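# Set the wooden crate onto its stand

## Task

Move the wooden crate so it sits on its stand, never letting it fall along the way.

## Robot and tools

Robot: two arms, left_arm and right_arm, each with a two-finger parallel gripper and a wrist camera. Bases in the scene frame: left_arm at (+0.034, +0.303, +0.025) m, right_arm at (+0.035, -0.303, +0.022) m, both facing almost straight along +x. A camera stand is bolted behind them. Cameras: cam_high, cam_left_wrist, cam_right_wrist, each 672x504.

Frames: the scene frame has its origin at table-top height, midway between the nominal bases, with +z up, +x out over the table, and left_arm on the +y side (image left or right does not follow arm names). Reported hand positions (metres), quaternions (wxyz), velocities and Hand targets are in the scene frame. Offsets you command are along the current Hand target's own axes instead. In the gripper frame the fingers point along +z and close along y. end_effector_position is the point between the pads, about 1 cm behind the tips. Printed poses can be off by a few centimetres, more at long reach.

execute_actions(actions, cameras): actions is a list of actions; each action is a list of up to 15 rows, one row per 1/30 s step; a short action repeats its final row to fill 15 steps. Every row has 14 numbers in [-1, 1]: left_arm dx, dy, dz, rx, ry, rz, opening, then the same seven for right_arm, even when one arm stays still. The six pose numbers are an offset from that arm's Hand target as it was when the action began (every row measured from that same start, not from the prior row), in the Hand target's axes; 1.0 equals 0.6 m or 180 degrees, and rx, ry, rz form one rotation vector. Repeating an offset in a new action moves further. Opening is absolute: +1 fully open (0.093 m), -1 closed. All zeros in the six pose numbers re-commands the present Hand target. cameras lists names, ["all"] or []; an empty actions list returns all images by default and shows the current scene number and task.

move(target, speed, blend, opening_speed, grip_force, blocking, cameras): target is one 14-number row in the same layout and scale, or a list of up to 15 such rows; every row is an offset from the Hand targets at the move's start, not from the previous row. Paths are straight, end together, take at least 0.5 s and are cut off after 10 s. speed is the top path speed in m/s, 0.002 to 2.9, default 0.25 (rotation up to twice that in rad/s); one value or one per target. blend, in metres, rounds corners of a list; 0 stops at each point. opening_speed (at least 0.2 per second on the -1 to +1 scale) ramps the fingers. grip_force is a per-pad force cap of 10 to 50 N, one number or one per arm; it persists, and lower values close slowly. blocking=false returns after about 0.5 s while the move continues. Moves do not avoid obstacles or the other arm, lag and drift more when fast, and should not pass near an arm's own base.

wait(seconds 0 to 10) lets time pass holding commands. stop brakes a running move. zoom_image(camera, region [x0, y0, x1, y1] pixels, at most 504 by 504) enlarges part of the newest image of that camera. read_manual gives URDF licence texts. finished_scene(scene) ends the scene with this scene's number; it is final, and the goal must hold without the robot touching it.

Results: each arm's end_effector_position and quat, Hand target (last commanded pose after clipping; next offsets start there), grip_measured, Joint positions (last entry the finger gap in metres), Joint torques, joint velocities, motor temperatures, Tool commands, and for actions some per-step positions. A move adds a move: line: done (at rest within 10 mm and 2 degrees), off_target, moving, held, fault, plus limits such as paced or held. Neither done nor off_target says anything about contact.

Control notes: orientation commands are clipped to 40 degrees from the measured orientation each step. Grippers often settle short or sag and tilt under weight; check after each move, re-send the missing distance, and correct tilt. An arm blocked by something keeps pushing until commanded back past its gripper.

Gripping: grip_measured reads +1 open, -1 closed; pads meet near -0.94, and for an object of width w mm the contact reading is about -0.94 + 0.0208*w. Command about 0.24 below that reading to grip a rigid box firmly; keep sending that value while holding; release with a value well above the width reading. Readings may sit up to 0.02 high.

Avoid: dropping the crate or releasing it while it moves, letting anything leave the table, hitting the table or fixtures hard, fast contacts or targets far past a contact, any contact or squeezing between the two arms or grippers, strain on wrist camera cables, and fault stops. Motors heat when holding loads, stretched out or pushing; MOTOR HOT appears at 75 °C, at 90 °C the arm folds and idles, at 100 °C it goes limp. Objects may be nudged by outside pushes now and then. The scene keeps running while you think.

Each tool is called after ">>>" by a JSON object that holds its "fn" and its "kwargs", one argument or row to a line.

## Session

>>> {"fn": "execute_actions", "kwargs": {
  "actions": []
}}

Scene clock: 0.00 s.
left_arm: end_effector_position=(+0.4206, +0.2900, +0.1163) grip_measured=+1.000 end_effector_quat_wxyz=(+0.584, -0.011, +0.809, +0.058) | right_arm: end_effector_position=(+0.4095, -0.3160, +0.1015) grip_measured=+1.000 end_effector_quat_wxyz=(+0.553, +0.012, +0.833, +0.002)
Joint positions: left_arm=[-0.114 1.569 0.345 0.899 -0.237 0.007 0.093] | right_arm=[-0.048 1.502 0.326 0.778 -0.04 0.001 0.093]
Joint velocities: within noise
Joint torques (N m): no reading
Motor temperatures (°C): left_arm=[30 31 37 33 28 27 28] | right_arm=[30 33 35 33 28 25 29]
Heat: left arm: 37 °C; right arm: 35 °C.
Hand target: left_arm +0.4263, +0.2899, +0.1309; +0.602, -0.017, +0.796, +0.056 | right_arm +0.4142, -0.3154, +0.1118; +0.566, +0.008, +0.824, +0.003
Tool commands: left_gripper/opening=+1.0 right_gripper/opening=+1.0

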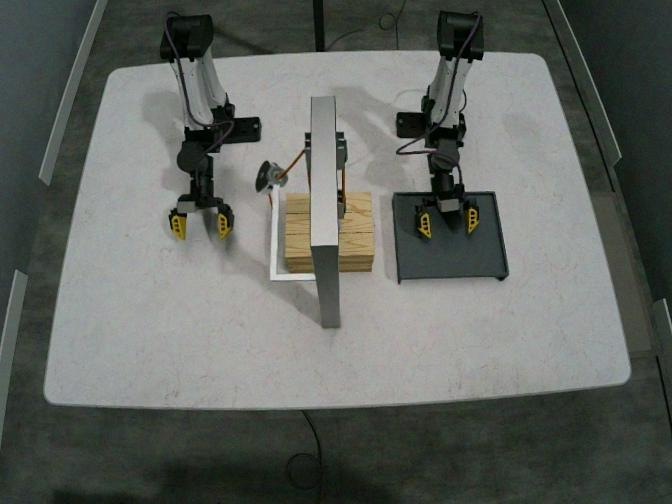

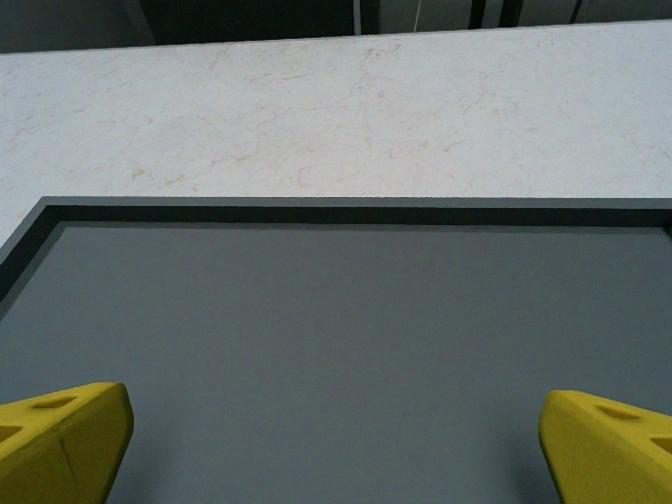

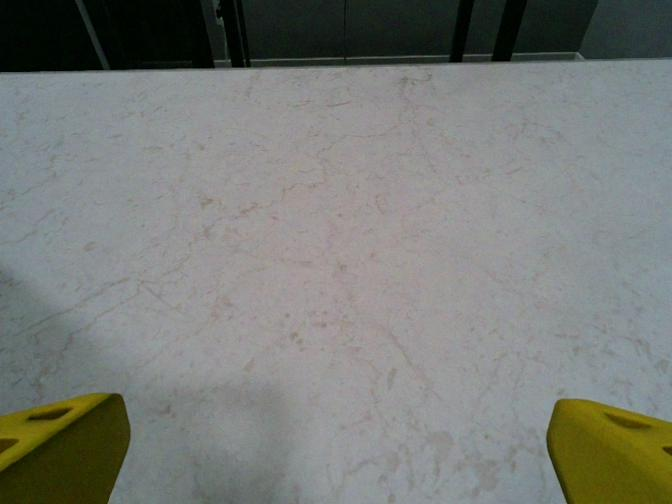

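>>> {"fn": "zoom_image", "kwargs": {
  "camera": "cam_high",
  "region": [240, 80, 420, 340]
}}

>>> {"fn": "zoom_image", "kwargs": {
  "camera": "cam_high",
  "region": [370, 160, 530, 300]
}}

Scaled by 1.938 from the camera's 672x504 image, which has a finer 960x720 frame.

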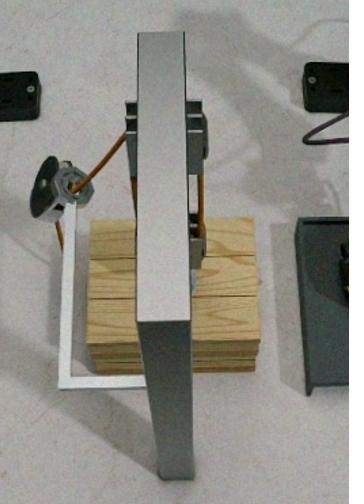

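Scaled by 3.150 from the camera's 672x504 image, which has a finer 960x720 frame.

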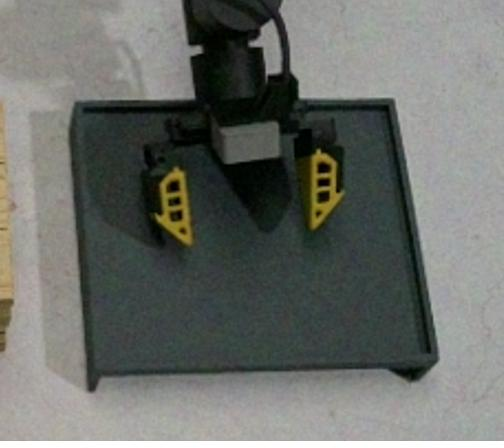

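>>> {"fn": "move", "kwargs": {
  "target": [-0.227, 0.018, -0.23, 0, -0.116, 0, 1, -0.246, 0.058, -0.244, 0, -0.144, 0, 1],
  "cameras": ["all"]
}}

Scene clock: 31.20 s.
left_arm: end_effector_position=(+0.3308, +0.2792, +0.2788) grip_measured=+1.000 end_effector_quat_wxyz=(+0.724, +0.000, +0.687, +0.060) | right_arm: end_effector_position=(+0.3313, -0.2844, +0.2888) grip_measured=+1.000 end_effector_quat_wxyz=(+0.730, +0.008, +0.683, -0.002)
Joint positions: left_arm=[-0.262 0.655 0.279 0.436 -0.368 0.104 0.093] | right_arm=[0.167 0.616 0.315 0.369 0.176 -0.003 0.093]
Joint torques (N m): left_arm=[-0.83 -0.83 10.89 1.73 -0.12 0.16] | right_arm=[0.79 0.28 9.66 2.26 -0.02 -0.11]
Motor temperatures (°C): left_arm=[30 33 40 41 28 27 28] | right_arm=[30 34 38 39 27 25 29]
Heat: left arm: 41 °C; right arm: 39 °C.
Hand target: left_arm +0.3305, +0.2799, +0.2995; +0.737, -0.007, +0.674, +0.059 | right_arm +0.3309, -0.2823, +0.3026; +0.736, +0.008, +0.676, +0.001
Off the commanded pose: left_arm 0.021 m, 2 deg | right_arm 0.014 m, 1 deg.
move: off_target (left_arm, right_arm)

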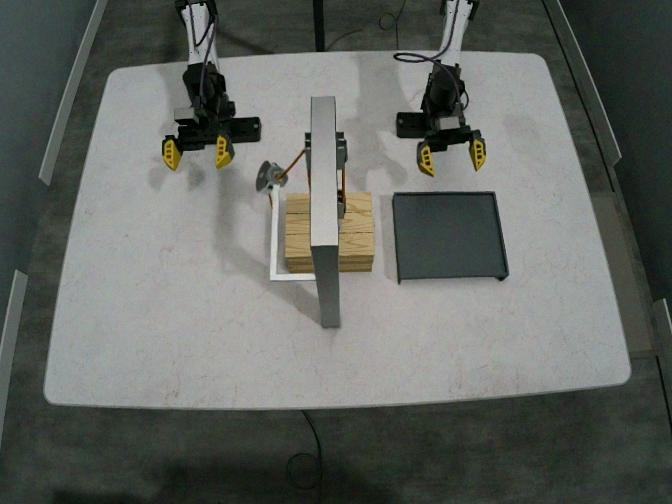

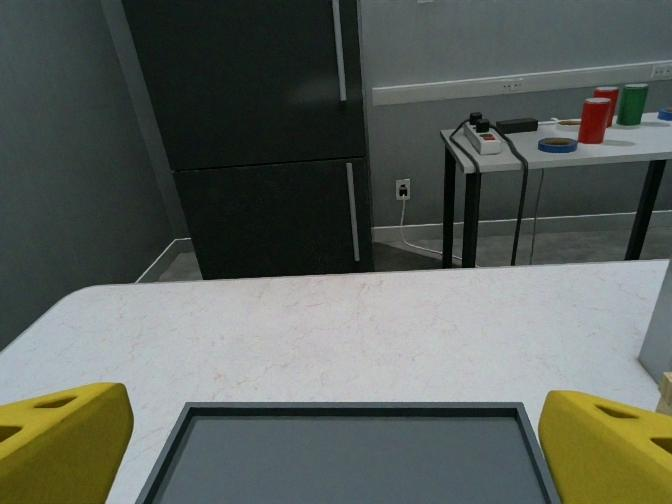

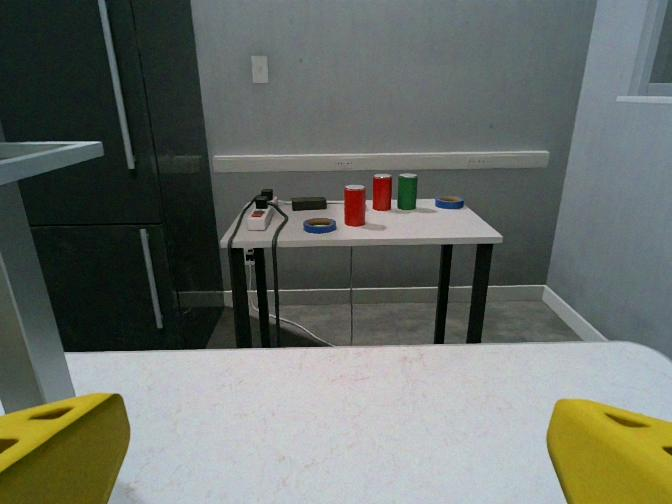

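>>> {"fn": "move", "kwargs": {
  "target": [-0.007, -0.047, -0.038, 0.221, -0.015, -0.02, 1, 0, 0.05, -0.033, -0.194, 0, 0.016, 1],
  "cameras": ["all"]
}}

Scene clock: 41.00 s.
left_arm: end_effector_position=(+0.3099, +0.2497, +0.2701) grip_measured=+1.000 end_effector_quat_wxyz=(+0.684, +0.201, +0.668, -0.214) | right_arm: end_effector_position=(+0.3118, -0.2518, +0.2784) grip_measured=+1.000 end_effector_quat_wxyz=(+0.680, -0.177, +0.671, +0.236)
Joint positions: left_arm=[0.314 0.716 0.281 0.477 0.886 -0.043 0.093] | right_arm=[-0.298 0.717 0.315 0.459 -0.895 0.121 0.093]
Joint torques (N m): left_arm=[-0.06 -0.21 10.56 2.2 0.11 0.08] | right_arm=[-0.31 0.4 8.91 2.86 -0.23 -0.03]
Heat: left arm: 41 °C; right arm: 41 °C.
Hand target: left_arm +0.3102, +0.2495, +0.2996; +0.712, +0.225, +0.636, -0.197 | right_arm +0.3115, -0.2520, +0.3013; +0.705, -0.196, +0.645, +0.222
Off the commanded pose: left_arm 0.029 m, 6 deg | right_arm 0.023 m, 5 deg.
move: off_target (left_arm, right_arm)

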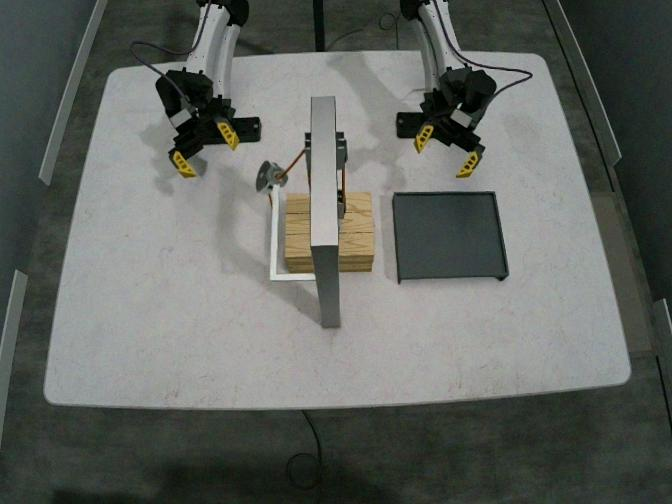

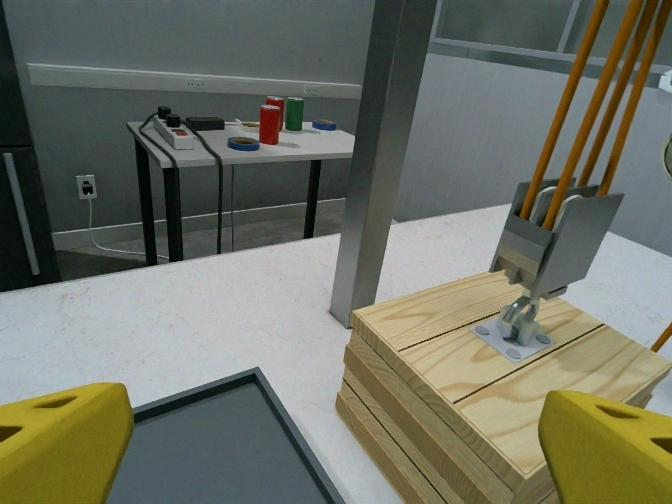

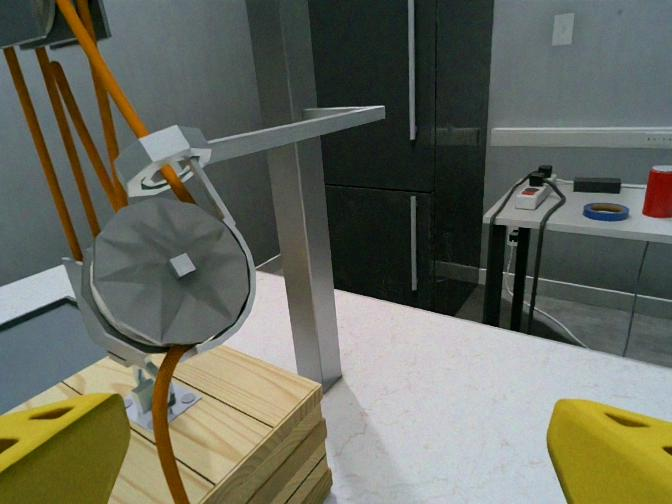

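>>> {"fn": "zoom_image", "kwargs": {
  "camera": "cam_right_wrist",
  "region": [0, 80, 400, 380]
}}

>>> {"fn": "zoom_image", "kwargs": {
  "camera": "cam_left_wrist",
  "region": [320, 150, 672, 460]
}}

>>> {"fn": "zoom_image", "kwargs": {
  "camera": "cam_right_wrist",
  "region": [0, 250, 400, 504]
}}

Scaled by 1.260 from the camera's 672x504 image, which has a finer 960x720 frame.

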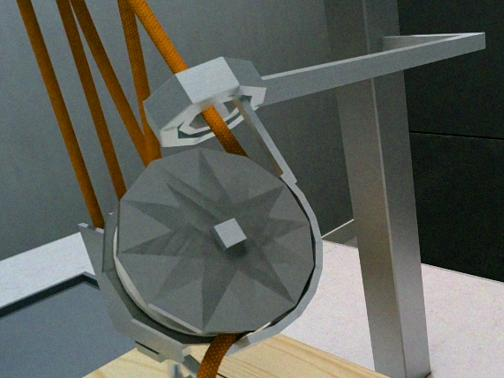

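Scaled by 1.432 from the camera's 672x504 image, which has a finer 960x720 frame.

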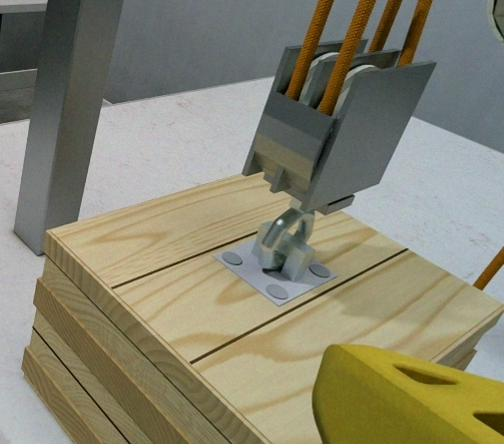

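Scaled by 1.260 from the camera's 672x504 image, which has a finer 960x720 frame.

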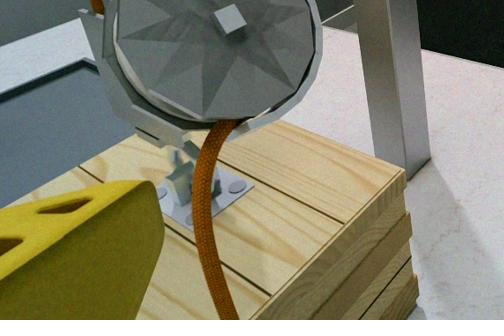

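>>> {"fn": "move", "kwargs": {
  "target": [0.243, -0.005, -0.092, 0, 0, 0, 1, 0.242, -0.0155, -0.092, 0, 0, 0, 1],
  "cameras": ["all"]
}}

Scene clock: 65.80 s.
left_arm: end_effector_position=(+0.2818, +0.2802, +0.1438) grip_measured=+1.000 end_effector_quat_wxyz=(+0.639, +0.249, +0.694, -0.221) | right_arm: end_effector_position=(+0.2834, -0.2818, +0.1467) grip_measured=+1.000 end_effector_quat_wxyz=(+0.641, -0.214, +0.697, +0.241)
Joint positions: left_arm=[0.637 1.195 0.017 0.875 1.278 0.302 0.093] | right_arm=[-0.611 1.223 -0.004 1.014 -1.267 -0.141 0.093]
Joint velocities: left_arm=[within noise] | right_arm=[0.002 -0.017 -0.012 -0.037 -0.154 0.007 0]
Joint torques (N m): left_arm=[0.12 -1.17 4.07 1.88 0.37 0.21] | right_arm=[-0.36 -0.92 3.9 2.47 -0.38 -0.19]
Motor temperatures (°C): left_arm=[30 31 43 45 28 27 28] | right_arm=[30 33 41 45 27 25 29]
Heat: left arm: 45 °C; right arm: 45 °C.
Hand target: left_arm +0.2801, +0.2794, +0.1495; +0.712, +0.225, +0.636, -0.197 | right_arm +0.2816, -0.2821, +0.1516; +0.705, -0.196, +0.645, +0.222
Off the commanded pose: left_arm 0.006 m, 11 deg | right_arm 0.005 m, 10 deg.
joint sent to its limit (left arm) — joint 3 (elbow), lower limit, where the elbow is as bent as it goes. The joint targets are off in orientation, not in position.
joint sent to its limit (right arm) — joint 3 (elbow), lower limit, where the elbow is as bent as it goes. The joint targets are off in orientation, not in position.
move: off_target (left_arm, right_arm)

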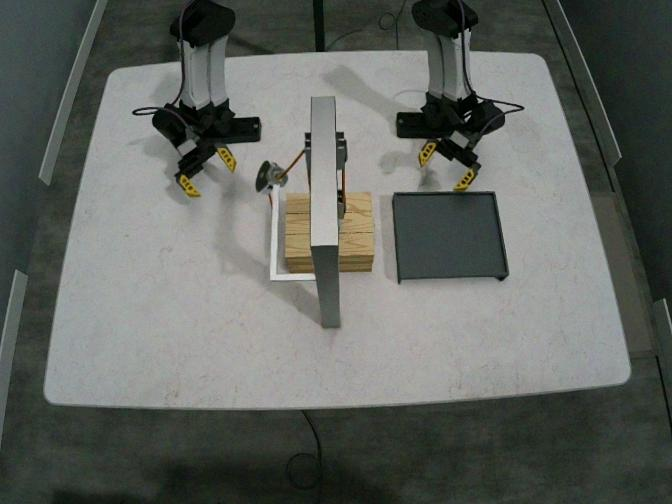

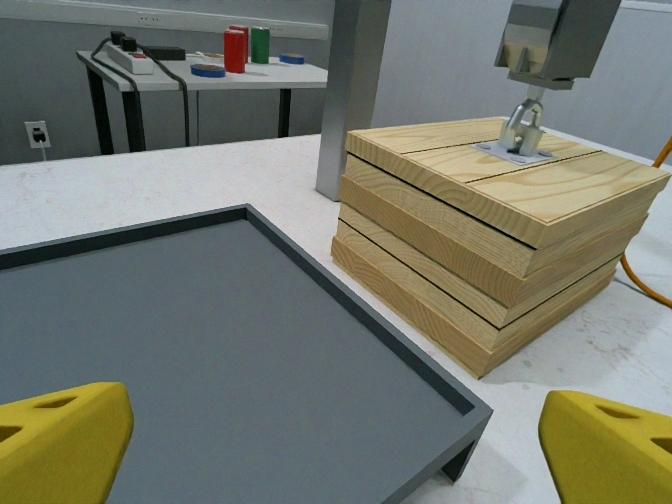

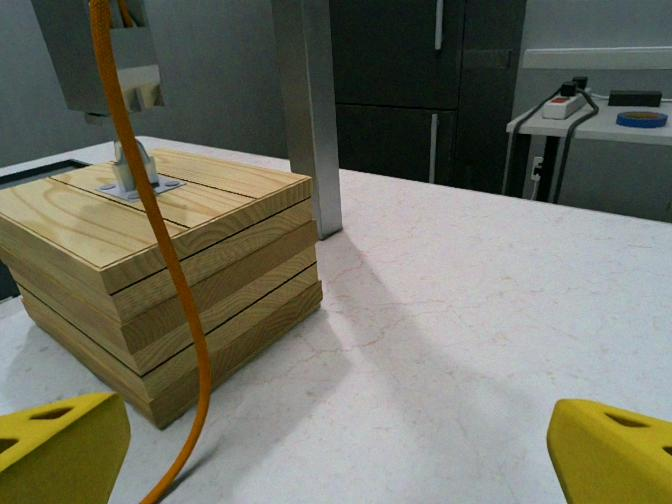

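>>> {"fn": "zoom_image", "kwargs": {
  "camera": "cam_left_wrist",
  "region": [320, 330, 620, 504]
}}

>>> {"fn": "zoom_image", "kwargs": {
  "camera": "cam_right_wrist",
  "region": [0, 250, 336, 504]
}}

>>> {"fn": "zoom_image", "kwargs": {
  "camera": "cam_high",
  "region": [230, 130, 380, 230]
}}

Scaled by 1.680 from the camera's 672x504 image, which has a finer 960x720 frame.

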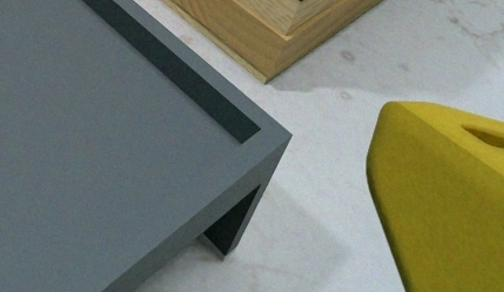

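Scaled by 1.500 from the camera's 672x504 image, which has a finer 960x720 frame.

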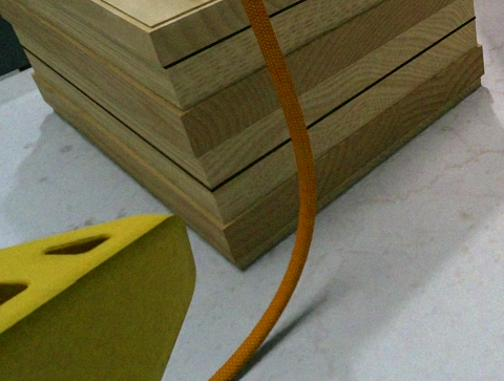

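Scaled by 3.360 from the camera's 672x504 image, which has a finer 960x720 frame.

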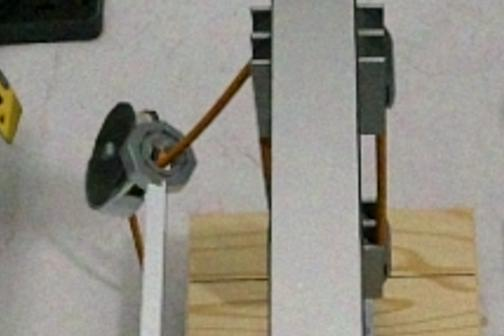

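>>> {"fn": "zoom_image", "kwargs": {
  "camera": "cam_high",
  "region": [190, 170, 290, 270]
}}

Scaled by 5.040 from the camera's 672x504 image, which has a finer 960x720 frame.

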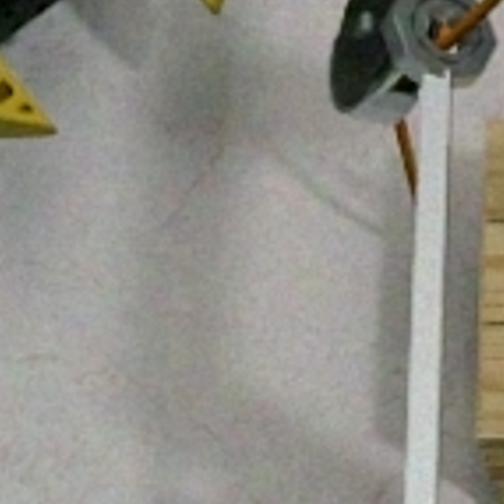

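>>> {"fn": "move", "kwargs": {
  "target": [0, 0, 0, 0, 0, 0, 1, -0.124, 0.028, 0.067, -0.031, 0.139, 0, 1],
  "cameras": ["cam_high", "cam_right_wrist"]
}}

Scene clock: 139.77 s.
left_arm: end_effector_position=(+0.2818, +0.2801, +0.1444) grip_measured=+1.000 end_effector_quat_wxyz=(+0.640, +0.250, +0.693, -0.220) | right_arm: end_effector_position=(+0.2973, -0.2492, +0.2178) grip_measured=+1.000 end_effector_quat_wxyz=(+0.531, -0.260, +0.776, +0.220)
Joint positions: left_arm=[0.637 1.195 0.017 0.879 1.28 0.302 0.093] | right_arm=[-0.333 0.818 0.541 -0.352 -0.958 -0.468 0.093]
Joint torques (N m): left_arm=[0.13 -0.85 4.07 1.88 0.37 0.2] | right_arm=[0.75 -0.21 9.68 1.74 -0.31 -0.34]
Heat: left arm: 46 °C; right arm: 49 °C.
Hand target: left_arm +0.2801, +0.2794, +0.1495; +0.712, +0.225, +0.636, -0.197 | right_arm +0.2999, -0.2501, +0.2295; +0.538, -0.273, +0.770, +0.205
Off the commanded pose: left_arm 0.005 m, 11 deg | right_arm 0.012 m, 3 deg.
joint sent to its limit (left arm) — joint 3 (elbow), lower limit, where the elbow is as bent as it goes. The joint targets are off in orientation, not in position.
move: off_target (left_arm, right_arm)
Images, in order (width x height): cam_high 672x504, cam_right_wrist 672x504.

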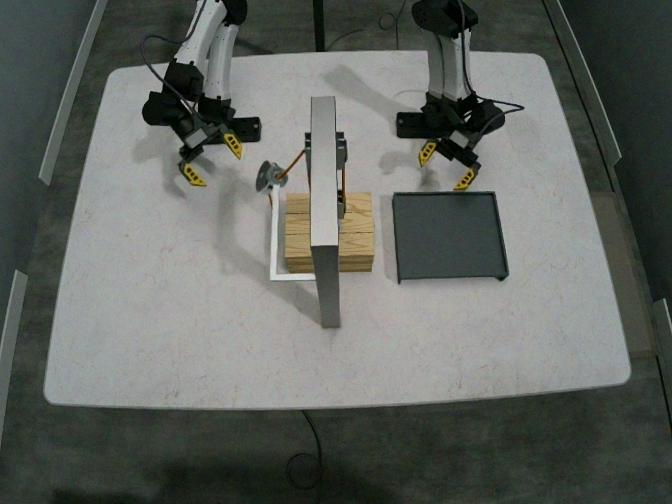

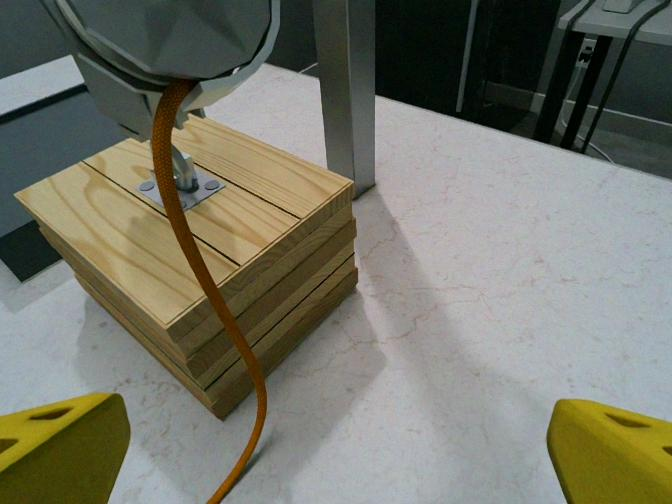

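>>> {"fn": "move", "kwargs": {
  "target": [0, 0, 0, 0, 0, 0, 1, 0.116, 0.081, 0.049, 0, 0, 0, 1],
  "cameras": ["cam_high", "cam_right_wrist"]
}}

Scene clock: 178.40 s.
left_arm: end_effector_position=(+0.2818, +0.2801, +0.1444) grip_measured=+1.000 end_effector_quat_wxyz=(+0.640, +0.250, +0.693, -0.220) | right_arm: end_effector_position=(+0.2667, -0.2101, +0.1528) grip_measured=+1.000 end_effector_quat_wxyz=(+0.526, -0.269, +0.779, +0.210)
Joint positions: left_arm=[0.637 1.195 0.017 0.879 1.28 0.302 0.093] | right_arm=[-0.085 0.571 0.215 -0.148 -0.737 -0.307 0.093]
Joint torques (N m): left_arm=[0.14 -0.87 4.05 1.88 0.36 0.2] | right_arm=[0.8 1.09 5.7 2.82 -0.21 0.01]
Motor temperatures (°C): left_arm=[30 29 38 48 28 27 28] | right_arm=[30 31 45 46 27 25 29]
Heat: left arm: 48 °C; right arm: 46 °C.
Hand target: left_arm +0.2801, +0.2794, +0.1495; +0.712, +0.225, +0.636, -0.197 | right_arm +0.2709, -0.2089, +0.1551; +0.538, -0.273, +0.770, +0.205
Off the commanded pose: left_arm 0.005 m, 11 deg | right_arm 0.005 m, 2 deg.
joint sent to its limit (left arm) — joint 3 (elbow), lower limit, where the elbow is as bent as it goes. The joint targets are off in orientation, not in position.
move: off_target (left_arm)
Images, in order (width x height): cam_high 672x504, cam_right_wrist 672x504.

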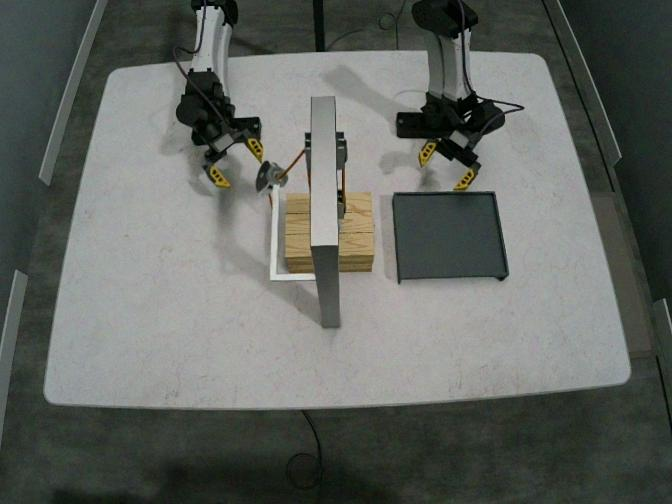

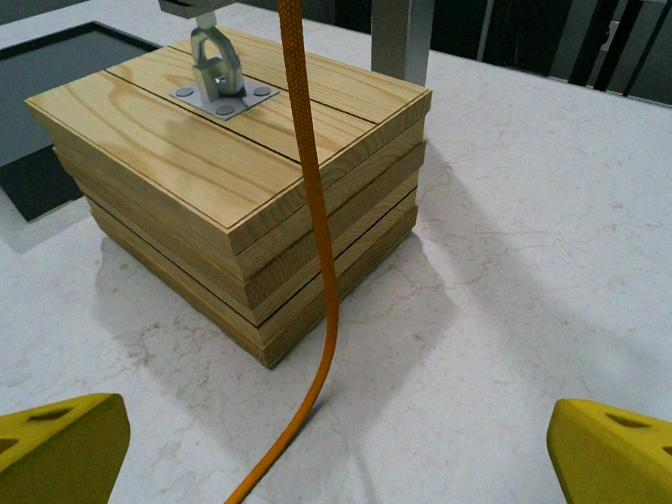

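>>> {"fn": "move", "kwargs": {
  "target": [0, 0, 0, 0, 0, 0, 1, 0.002, 0.009, 0.148, 0, 0, 0, 1],
  "speed": 0.15,
  "cameras": ["cam_high", "cam_right_wrist"]
}}

Scene clock: 190.97 s.
left_arm: end_effector_position=(+0.2818, +0.2802, +0.1446) grip_measured=+1.000 end_effector_quat_wxyz=(+0.640, +0.251, +0.692, -0.220) | right_arm: end_effector_position=(+0.3184, -0.1541, +0.1038) grip_measured=+1.000 end_effector_quat_wxyz=(+0.504, -0.280, +0.791, +0.206)
Joint positions: left_arm=[0.637 1.195 0.017 0.881 1.28 0.302 0.093] | right_arm=[0.274 1.223 0.199 0.563 -0.416 -0.151 0.093]
Joint torques (N m): left_arm=[0.14 -0.85 4.05 1.87 0.37 0.2] | right_arm=[0.69 -1.89 6.97 3.09 -0.09 0.04]
Heat: left arm: 48 °C; right arm: 50 °C.
Hand target: left_arm +0.2801, +0.2794, +0.1495; +0.712, +0.225, +0.636, -0.197 | right_arm +0.3308, -0.1508, +0.1242; +0.538, -0.273, +0.770, +0.205
Off the commanded pose: left_arm 0.005 m, 11 deg | right_arm 0.024 m, 5 deg.
joint sent to its limit (left arm) — joint 3 (elbow), lower limit, where the elbow is as bent as it goes. The joint targets are off in orientation, not in position.
move: off_target (left_arm, right_arm)
Images, in order (width x height): cam_high 672x504, cam_right_wrist 672x504.

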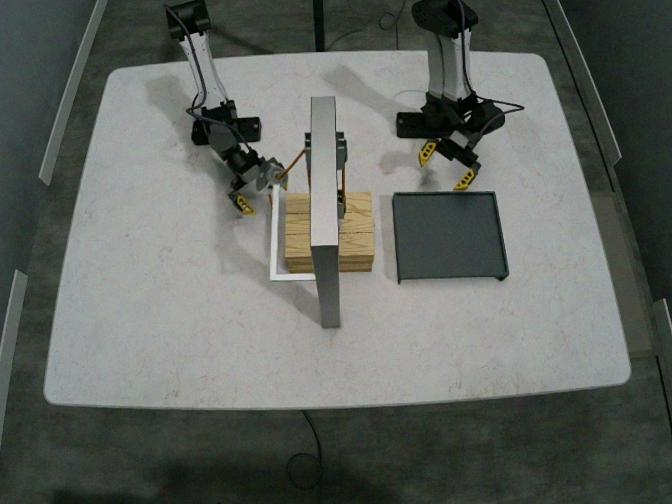

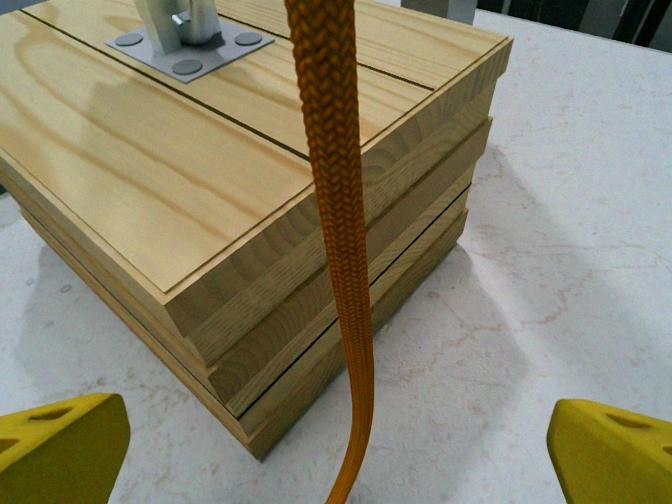

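>>> {"fn": "move", "kwargs": {
  "target": [
    [0, 0, 0, 0, 0, 0, 1, 0, 0, 0, 0, 0, 0, -0.1],
    [0, 0, 0, 0, 0, 0, 1, -0.042, -0.0095, 0.0175, 0, -0.022, 0, -0.1]
  ],
  "speed": 0.1,
  "cameras": ["cam_high", "cam_right_wrist"]
}}

Scene clock: 211.30 s.
left_arm: end_effector_position=(+0.2818, +0.2802, +0.1446) grip_measured=+1.000 end_effector_quat_wxyz=(+0.640, +0.251, +0.692, -0.220) | right_arm: end_effector_position=(+0.3347, -0.1496, +0.1182) grip_measured=-0.098 end_effector_quat_wxyz=(+0.527, -0.270, +0.778, +0.212)
Joint positions: left_arm=[0.637 1.195 0.017 0.881 1.28 0.302 0.093] | right_arm=[0.274 1.28 0.237 0.645 -0.416 -0.12 0.041]
Joint torques (N m): left_arm=[0.14 -0.85 4.07 1.87 0.37 0.2] | right_arm=[0.69 -2.44 7.98 3.13 -0.13 0.07]
Motor temperatures (°C): left_arm=[30 29 37 49 28 27 28] | right_arm=[30 31 44 55 27 25 29]
Heat: left arm: 49 °C; right arm: 55 °C.
Hand target: left_arm +0.2801, +0.2794, +0.1495; +0.712, +0.225, +0.636, -0.197 | right_arm +0.3488, -0.1437, +0.1443; +0.564, -0.266, +0.751, +0.214
Off the commanded pose: left_arm 0.005 m, 11 deg | right_arm 0.030 m, 5 deg.
joint sent to its limit (left arm) — joint 3 (elbow), lower limit, where the elbow is as bent as it goes. The joint targets are off in orientation, not in position.
move: off_target (left_arm, right_arm)
Images, in order (width x height): cam_high 672x504, cam_right_wrist 672x504.

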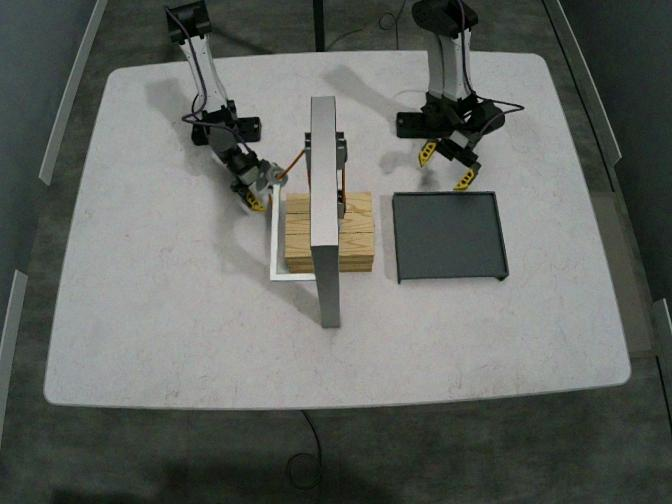

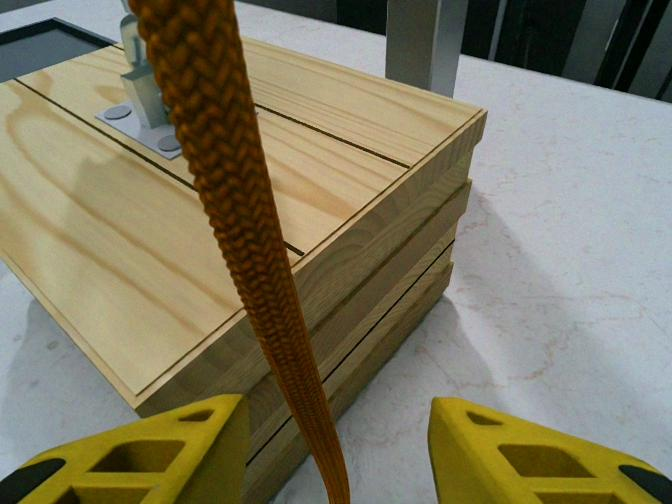

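>>> {"fn": "move", "kwargs": {
  "target": [0, 0, 0, 0, 0, 0, 1, 0, 0, 0, 0, 0, 0, -1],
  "opening_speed": 1.0,
  "cameras": ["cam_right_wrist"]
}}

Scene clock: 216.13 s.
left_arm: end_effector_position=(+0.2818, +0.2802, +0.1446) grip_measured=+1.000 end_effector_quat_wxyz=(+0.640, +0.251, +0.692, -0.220) | right_arm: end_effector_position=(+0.3348, -0.1496, +0.1186) grip_measured=-0.968 end_effector_quat_wxyz=(+0.528, -0.270, +0.777, +0.212)
Joint positions: left_arm=[0.637 1.195 0.017 0.881 1.28 0.302 0.093] | right_arm=[0.274 1.28 0.237 0.646 -0.416 -0.12 0]
Joint torques (N m): left_arm=[0.14 -0.85 4.07 1.87 0.36 0.2] | right_arm=[0.72 -2.25 8.06 3.15 -0.11 0.08]
Motor temperatures (°C): left_arm=[30 29 37 49 28 27 28] | right_arm=[30 31 45 55 27 25 29]
Heat: left arm: 49 °C; right arm: 55 °C.
Hand target: left_arm +0.2801, +0.2794, +0.1495; +0.712, +0.225, +0.636, -0.197 | right_arm +0.3488, -0.1437, +0.1443; +0.564, -0.266, +0.751, +0.214
Off the commanded pose: left_arm 0.005 m, 11 deg | right_arm 0.030 m, 5 deg.
joint sent to its limit (left arm) — joint 3 (elbow), lower limit, where the elbow is as bent as it goes. The joint targets are off in orientation, not in position.
move: off_target (left_arm, right_arm)
Images, in order (width x height): cam_right_wrist 672x504.

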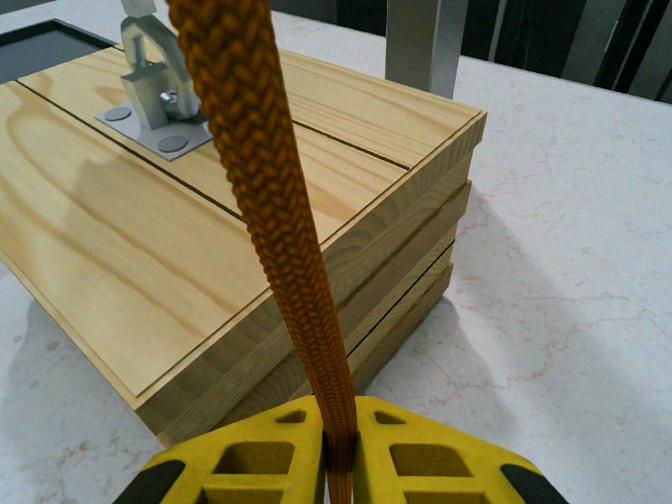

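>>> {"fn": "move", "kwargs": {
  "target": [0, 0, 0, 0, 0, 0, 1, 0.078, -0.156, -0.056, 0.0534, -0.001, 0.015, -1],
  "speed": 0.08,
  "cameras": ["all"]
}}

Scene clock: 227.67 s.
left_arm: end_effector_position=(+0.2818, +0.2802, +0.1446) grip_measured=+1.000 end_effector_quat_wxyz=(+0.640, +0.251, +0.692, -0.220) | right_arm: end_effector_position=(+0.3698, -0.2204, +0.1333) grip_measured=-0.968 end_effector_quat_wxyz=(+0.609, -0.246, +0.729, +0.193)
Joint positions: left_arm=[0.637 1.195 0.017 0.881 1.28 0.302 0.093] | right_arm=[-0.071 1.499 0.225 1.034 -0.694 -0.174 0]
Joint torques (N m): left_arm=[0.14 -0.87 4.05 1.87 0.37 0.2] | right_arm=[-2.39 -1.66 3.14 1.66 0.54 -0.21]
Heat: left arm: 49 °C; right arm: 54 °C.
Hand target: left_arm +0.2801, +0.2794, +0.1495; +0.712, +0.225, +0.636, -0.197 | right_arm +0.3739, -0.2437, +0.1063; +0.581, -0.200, +0.772, +0.164
Off the commanded pose: left_arm 0.005 m, 11 deg | right_arm 0.036 m, 9 deg.
joint sent to its limit (left arm) — joint 3 (elbow), lower limit, where the elbow is as bent as it goes. The joint targets are off in orientation, not in position.
move: off_target (left_arm, right_arm)

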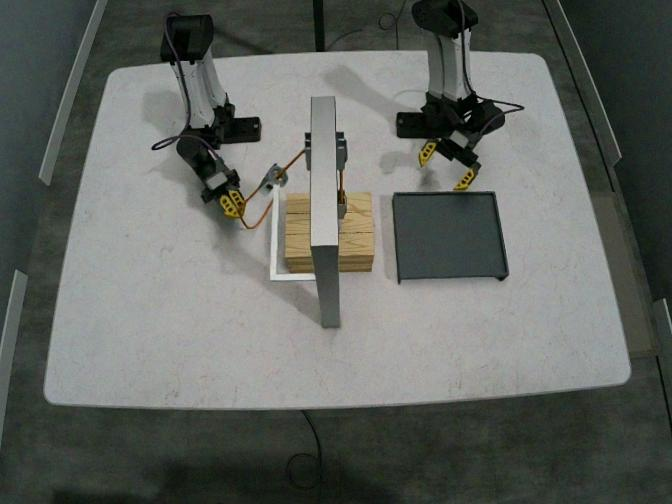

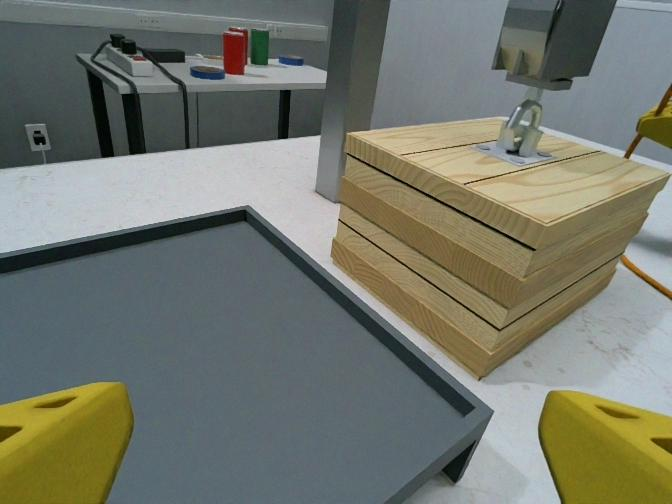

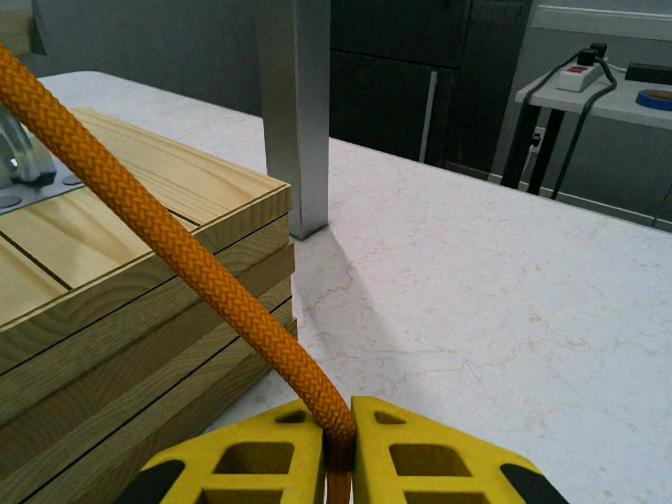

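>>> {"fn": "move", "kwargs": {
  "target": [0, 0, 0, 0, 0, 0, 1, 0.0435, -0.199, -0.0465, 0.0535, -0.001, 0.015, -1],
  "speed": 0.08,
  "cameras": ["all"]
}}

Scene clock: 236.77 s.
left_arm: end_effector_position=(+0.2818, +0.2802, +0.1446) grip_measured=+1.000 end_effector_quat_wxyz=(+0.640, +0.251, +0.692, -0.220) | right_arm: end_effector_position=(+0.3736, -0.2888, +0.1659) grip_measured=-0.968 end_effector_quat_wxyz=(+0.694, -0.320, +0.628, +0.147)
Joint positions: left_arm=[0.637 1.195 0.017 0.881 1.28 0.302 0.093] | right_arm=[-0.412 1.708 0.292 1.429 -1.097 -0.25 0]
Joint torques (N m): left_arm=[0.14 -0.85 4.07 1.87 0.37 0.2] | right_arm=[-8.61 1.58 0.59 -0.52 2.12 0.01]
Motor temperatures (°C): left_arm=[30 29 37 49 28 27 28] | right_arm=[31 31 43 50 28 25 30]
Heat: left arm: 49 °C; right arm: 50 °C.
Hand target: left_arm +0.2801, +0.2794, +0.1495; +0.712, +0.225, +0.636, -0.197 | right_arm +0.4039, -0.3638, +0.0862; +0.593, -0.132, +0.787, +0.113
Off the commanded pose: left_arm 0.005 m, 11 deg | right_arm 0.114 m, 31 deg.
joint sent to its limit (left arm) — joint 3 (elbow), lower limit, where the elbow is as bent as it goes. The joint targets are off in orientation, not in position.
move: off_target (left_arm, right_arm)

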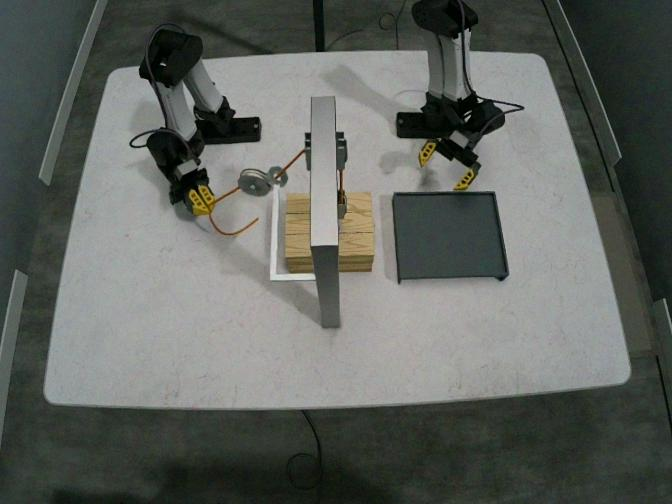

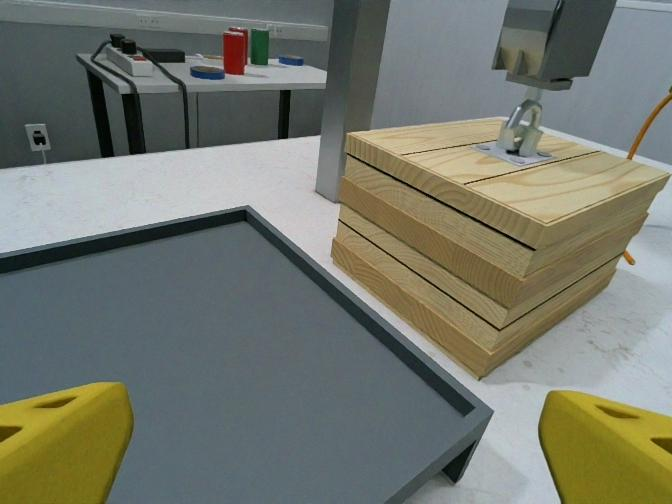

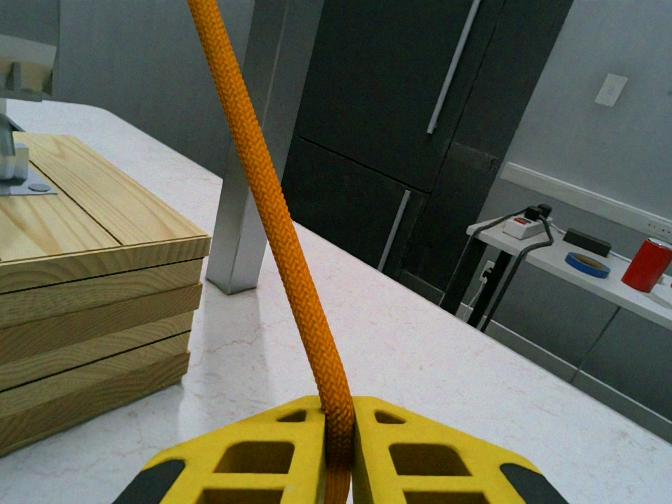

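>>> {"fn": "zoom_image", "kwargs": {
  "camera": "cam_high",
  "region": [190, 130, 360, 250]
}}

Scaled by 2.965 from the camera's 672x504 image, which has a finer 960x720 frame.

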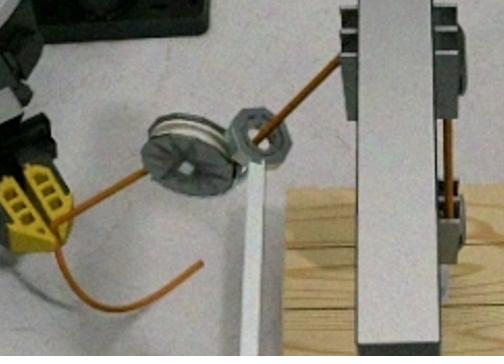

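>>> {"fn": "move", "kwargs": {
  "target": [0, 0, 0, 0, 0, 0, 1, 0.065, -0.138, 0.004, 0, 0, 0, -1],
  "speed": 0.08,
  "cameras": ["cam_high", "cam_left_wrist"]
}}

Scene clock: 309.70 s.
left_arm: end_effector_position=(+0.2818, +0.2802, +0.1446) grip_measured=+1.000 end_effector_quat_wxyz=(+0.640, +0.251, +0.692, -0.220) | right_arm: end_effector_position=(+0.3729, -0.3512, +0.1051) grip_measured=-0.968 end_effector_quat_wxyz=(+0.663, -0.323, +0.635, +0.231)
Joint positions: left_arm=[0.637 1.195 0.017 0.881 1.28 0.302 0.093] | right_arm=[-0.649 2.094 0.498 1.464 -1.459 -0.267 0]
Joint torques (N m): left_arm=[0.16 -0.84 4.05 1.87 0.36 0.2] | right_arm=[-9.17 0.81 4.16 0.45 3.06 0.06]
Motor temperatures (°C): left_arm=[30 28 37 51 28 27 28] | right_arm=[39 30 37 42 39 25 31]
Heat: left arm: 51 °C; right arm: 42 °C.
Hand target: left_arm +0.2801, +0.2794, +0.1495; +0.712, +0.225, +0.636, -0.197 | right_arm +0.4241, -0.4437, +0.0463; +0.593, -0.132, +0.787, +0.113
Off the commanded pose: left_arm 0.005 m, 11 deg | right_arm 0.121 m, 32 deg.
joint sent to its limit (left arm) — joint 3 (elbow), lower limit, where the elbow is as bent as it goes. The joint targets are off in orientation, not in position.
move: off_target (left_arm, right_arm)
Images, in order (width x height): cam_high 672x504, cam_left_wrist 672x504.

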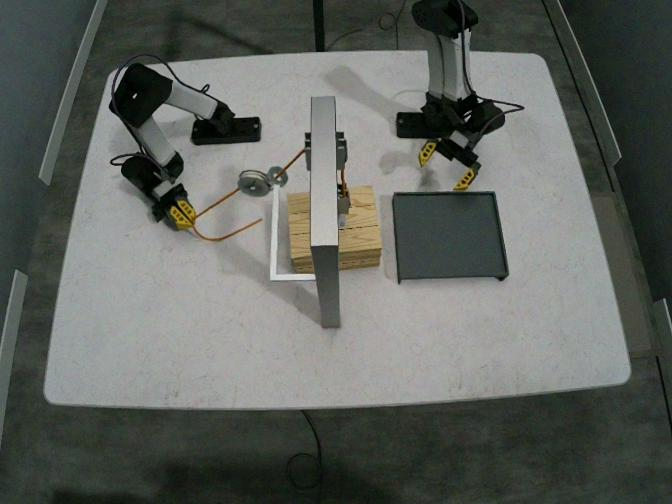

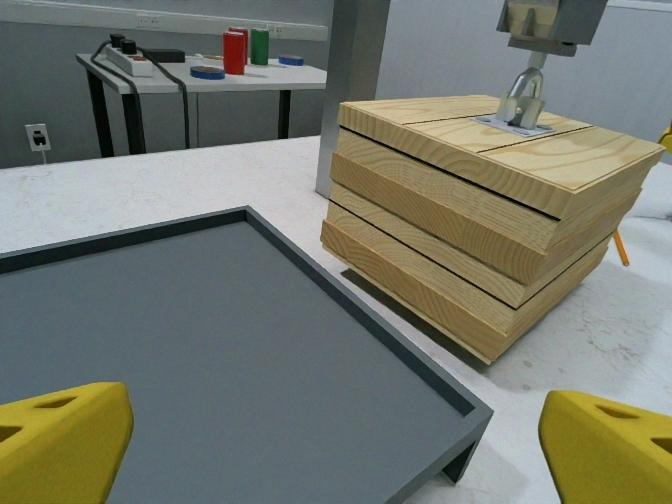

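>>> {"fn": "move", "kwargs": {
  "target": [0, 0, 0, 0, 0, 0, 1, 0.01, -0.187, -0.062, -0.0375, 0.001, -0.0107, -1],
  "speed": 0.06,
  "cameras": ["cam_high", "cam_left_wrist"]
}}

Scene clock: 323.80 s.
left_arm: end_effector_position=(+0.2818, +0.2802, +0.1446) grip_measured=+1.000 end_effector_quat_wxyz=(+0.640, +0.251, +0.692, -0.220) | right_arm: end_effector_position=(+0.4268, -0.4674, +0.0781) grip_measured=-0.968 end_effector_quat_wxyz=(+0.660, -0.282, +0.649, +0.252)
Joint positions: left_arm=[0.637 1.195 0.017 0.881 1.28 0.302 0.093] | right_arm=[-0.8 2.433 1.019 1.467 -1.58 0.007 0]
Joint velocities: left_arm=[0.002 0.002 -0.012 0.051 -0.007 -0.168 0] | right_arm=[within noise]
Joint torques (N m): left_arm=[0.14 -0.84 4.05 1.87 0.37 0.2] | right_arm=[-12.11 -2.04 7.95 1.14 1.14 0.23]
Heat: left arm: 51 °C; right arm: 42 °C.
Hand target: left_arm +0.2801, +0.2794, +0.1495; +0.712, +0.225, +0.636, -0.197 | right_arm +0.4273, -0.5620, +0.0483; +0.584, -0.180, +0.777, +0.149
Off the commanded pose: left_arm 0.005 m, 11 deg | right_arm 0.099 m, 24 deg.
joint sent to its limit (left arm) — joint 3 (elbow), lower limit, where the elbow is as bent as it goes. The joint targets are off in orientation, not in position.
move: off_target (left_arm, right_arm)
Images, in order (width x height): cam_high 672x504, cam_left_wrist 672x504.

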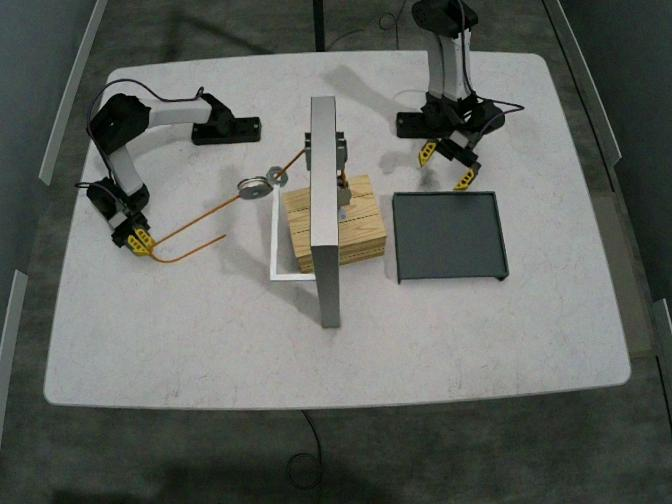

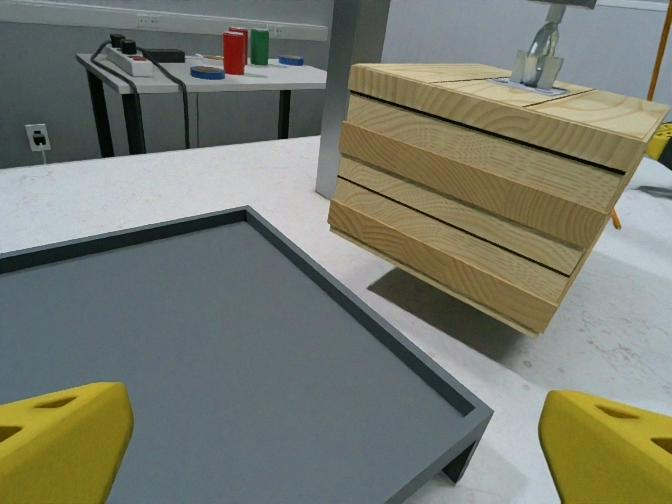

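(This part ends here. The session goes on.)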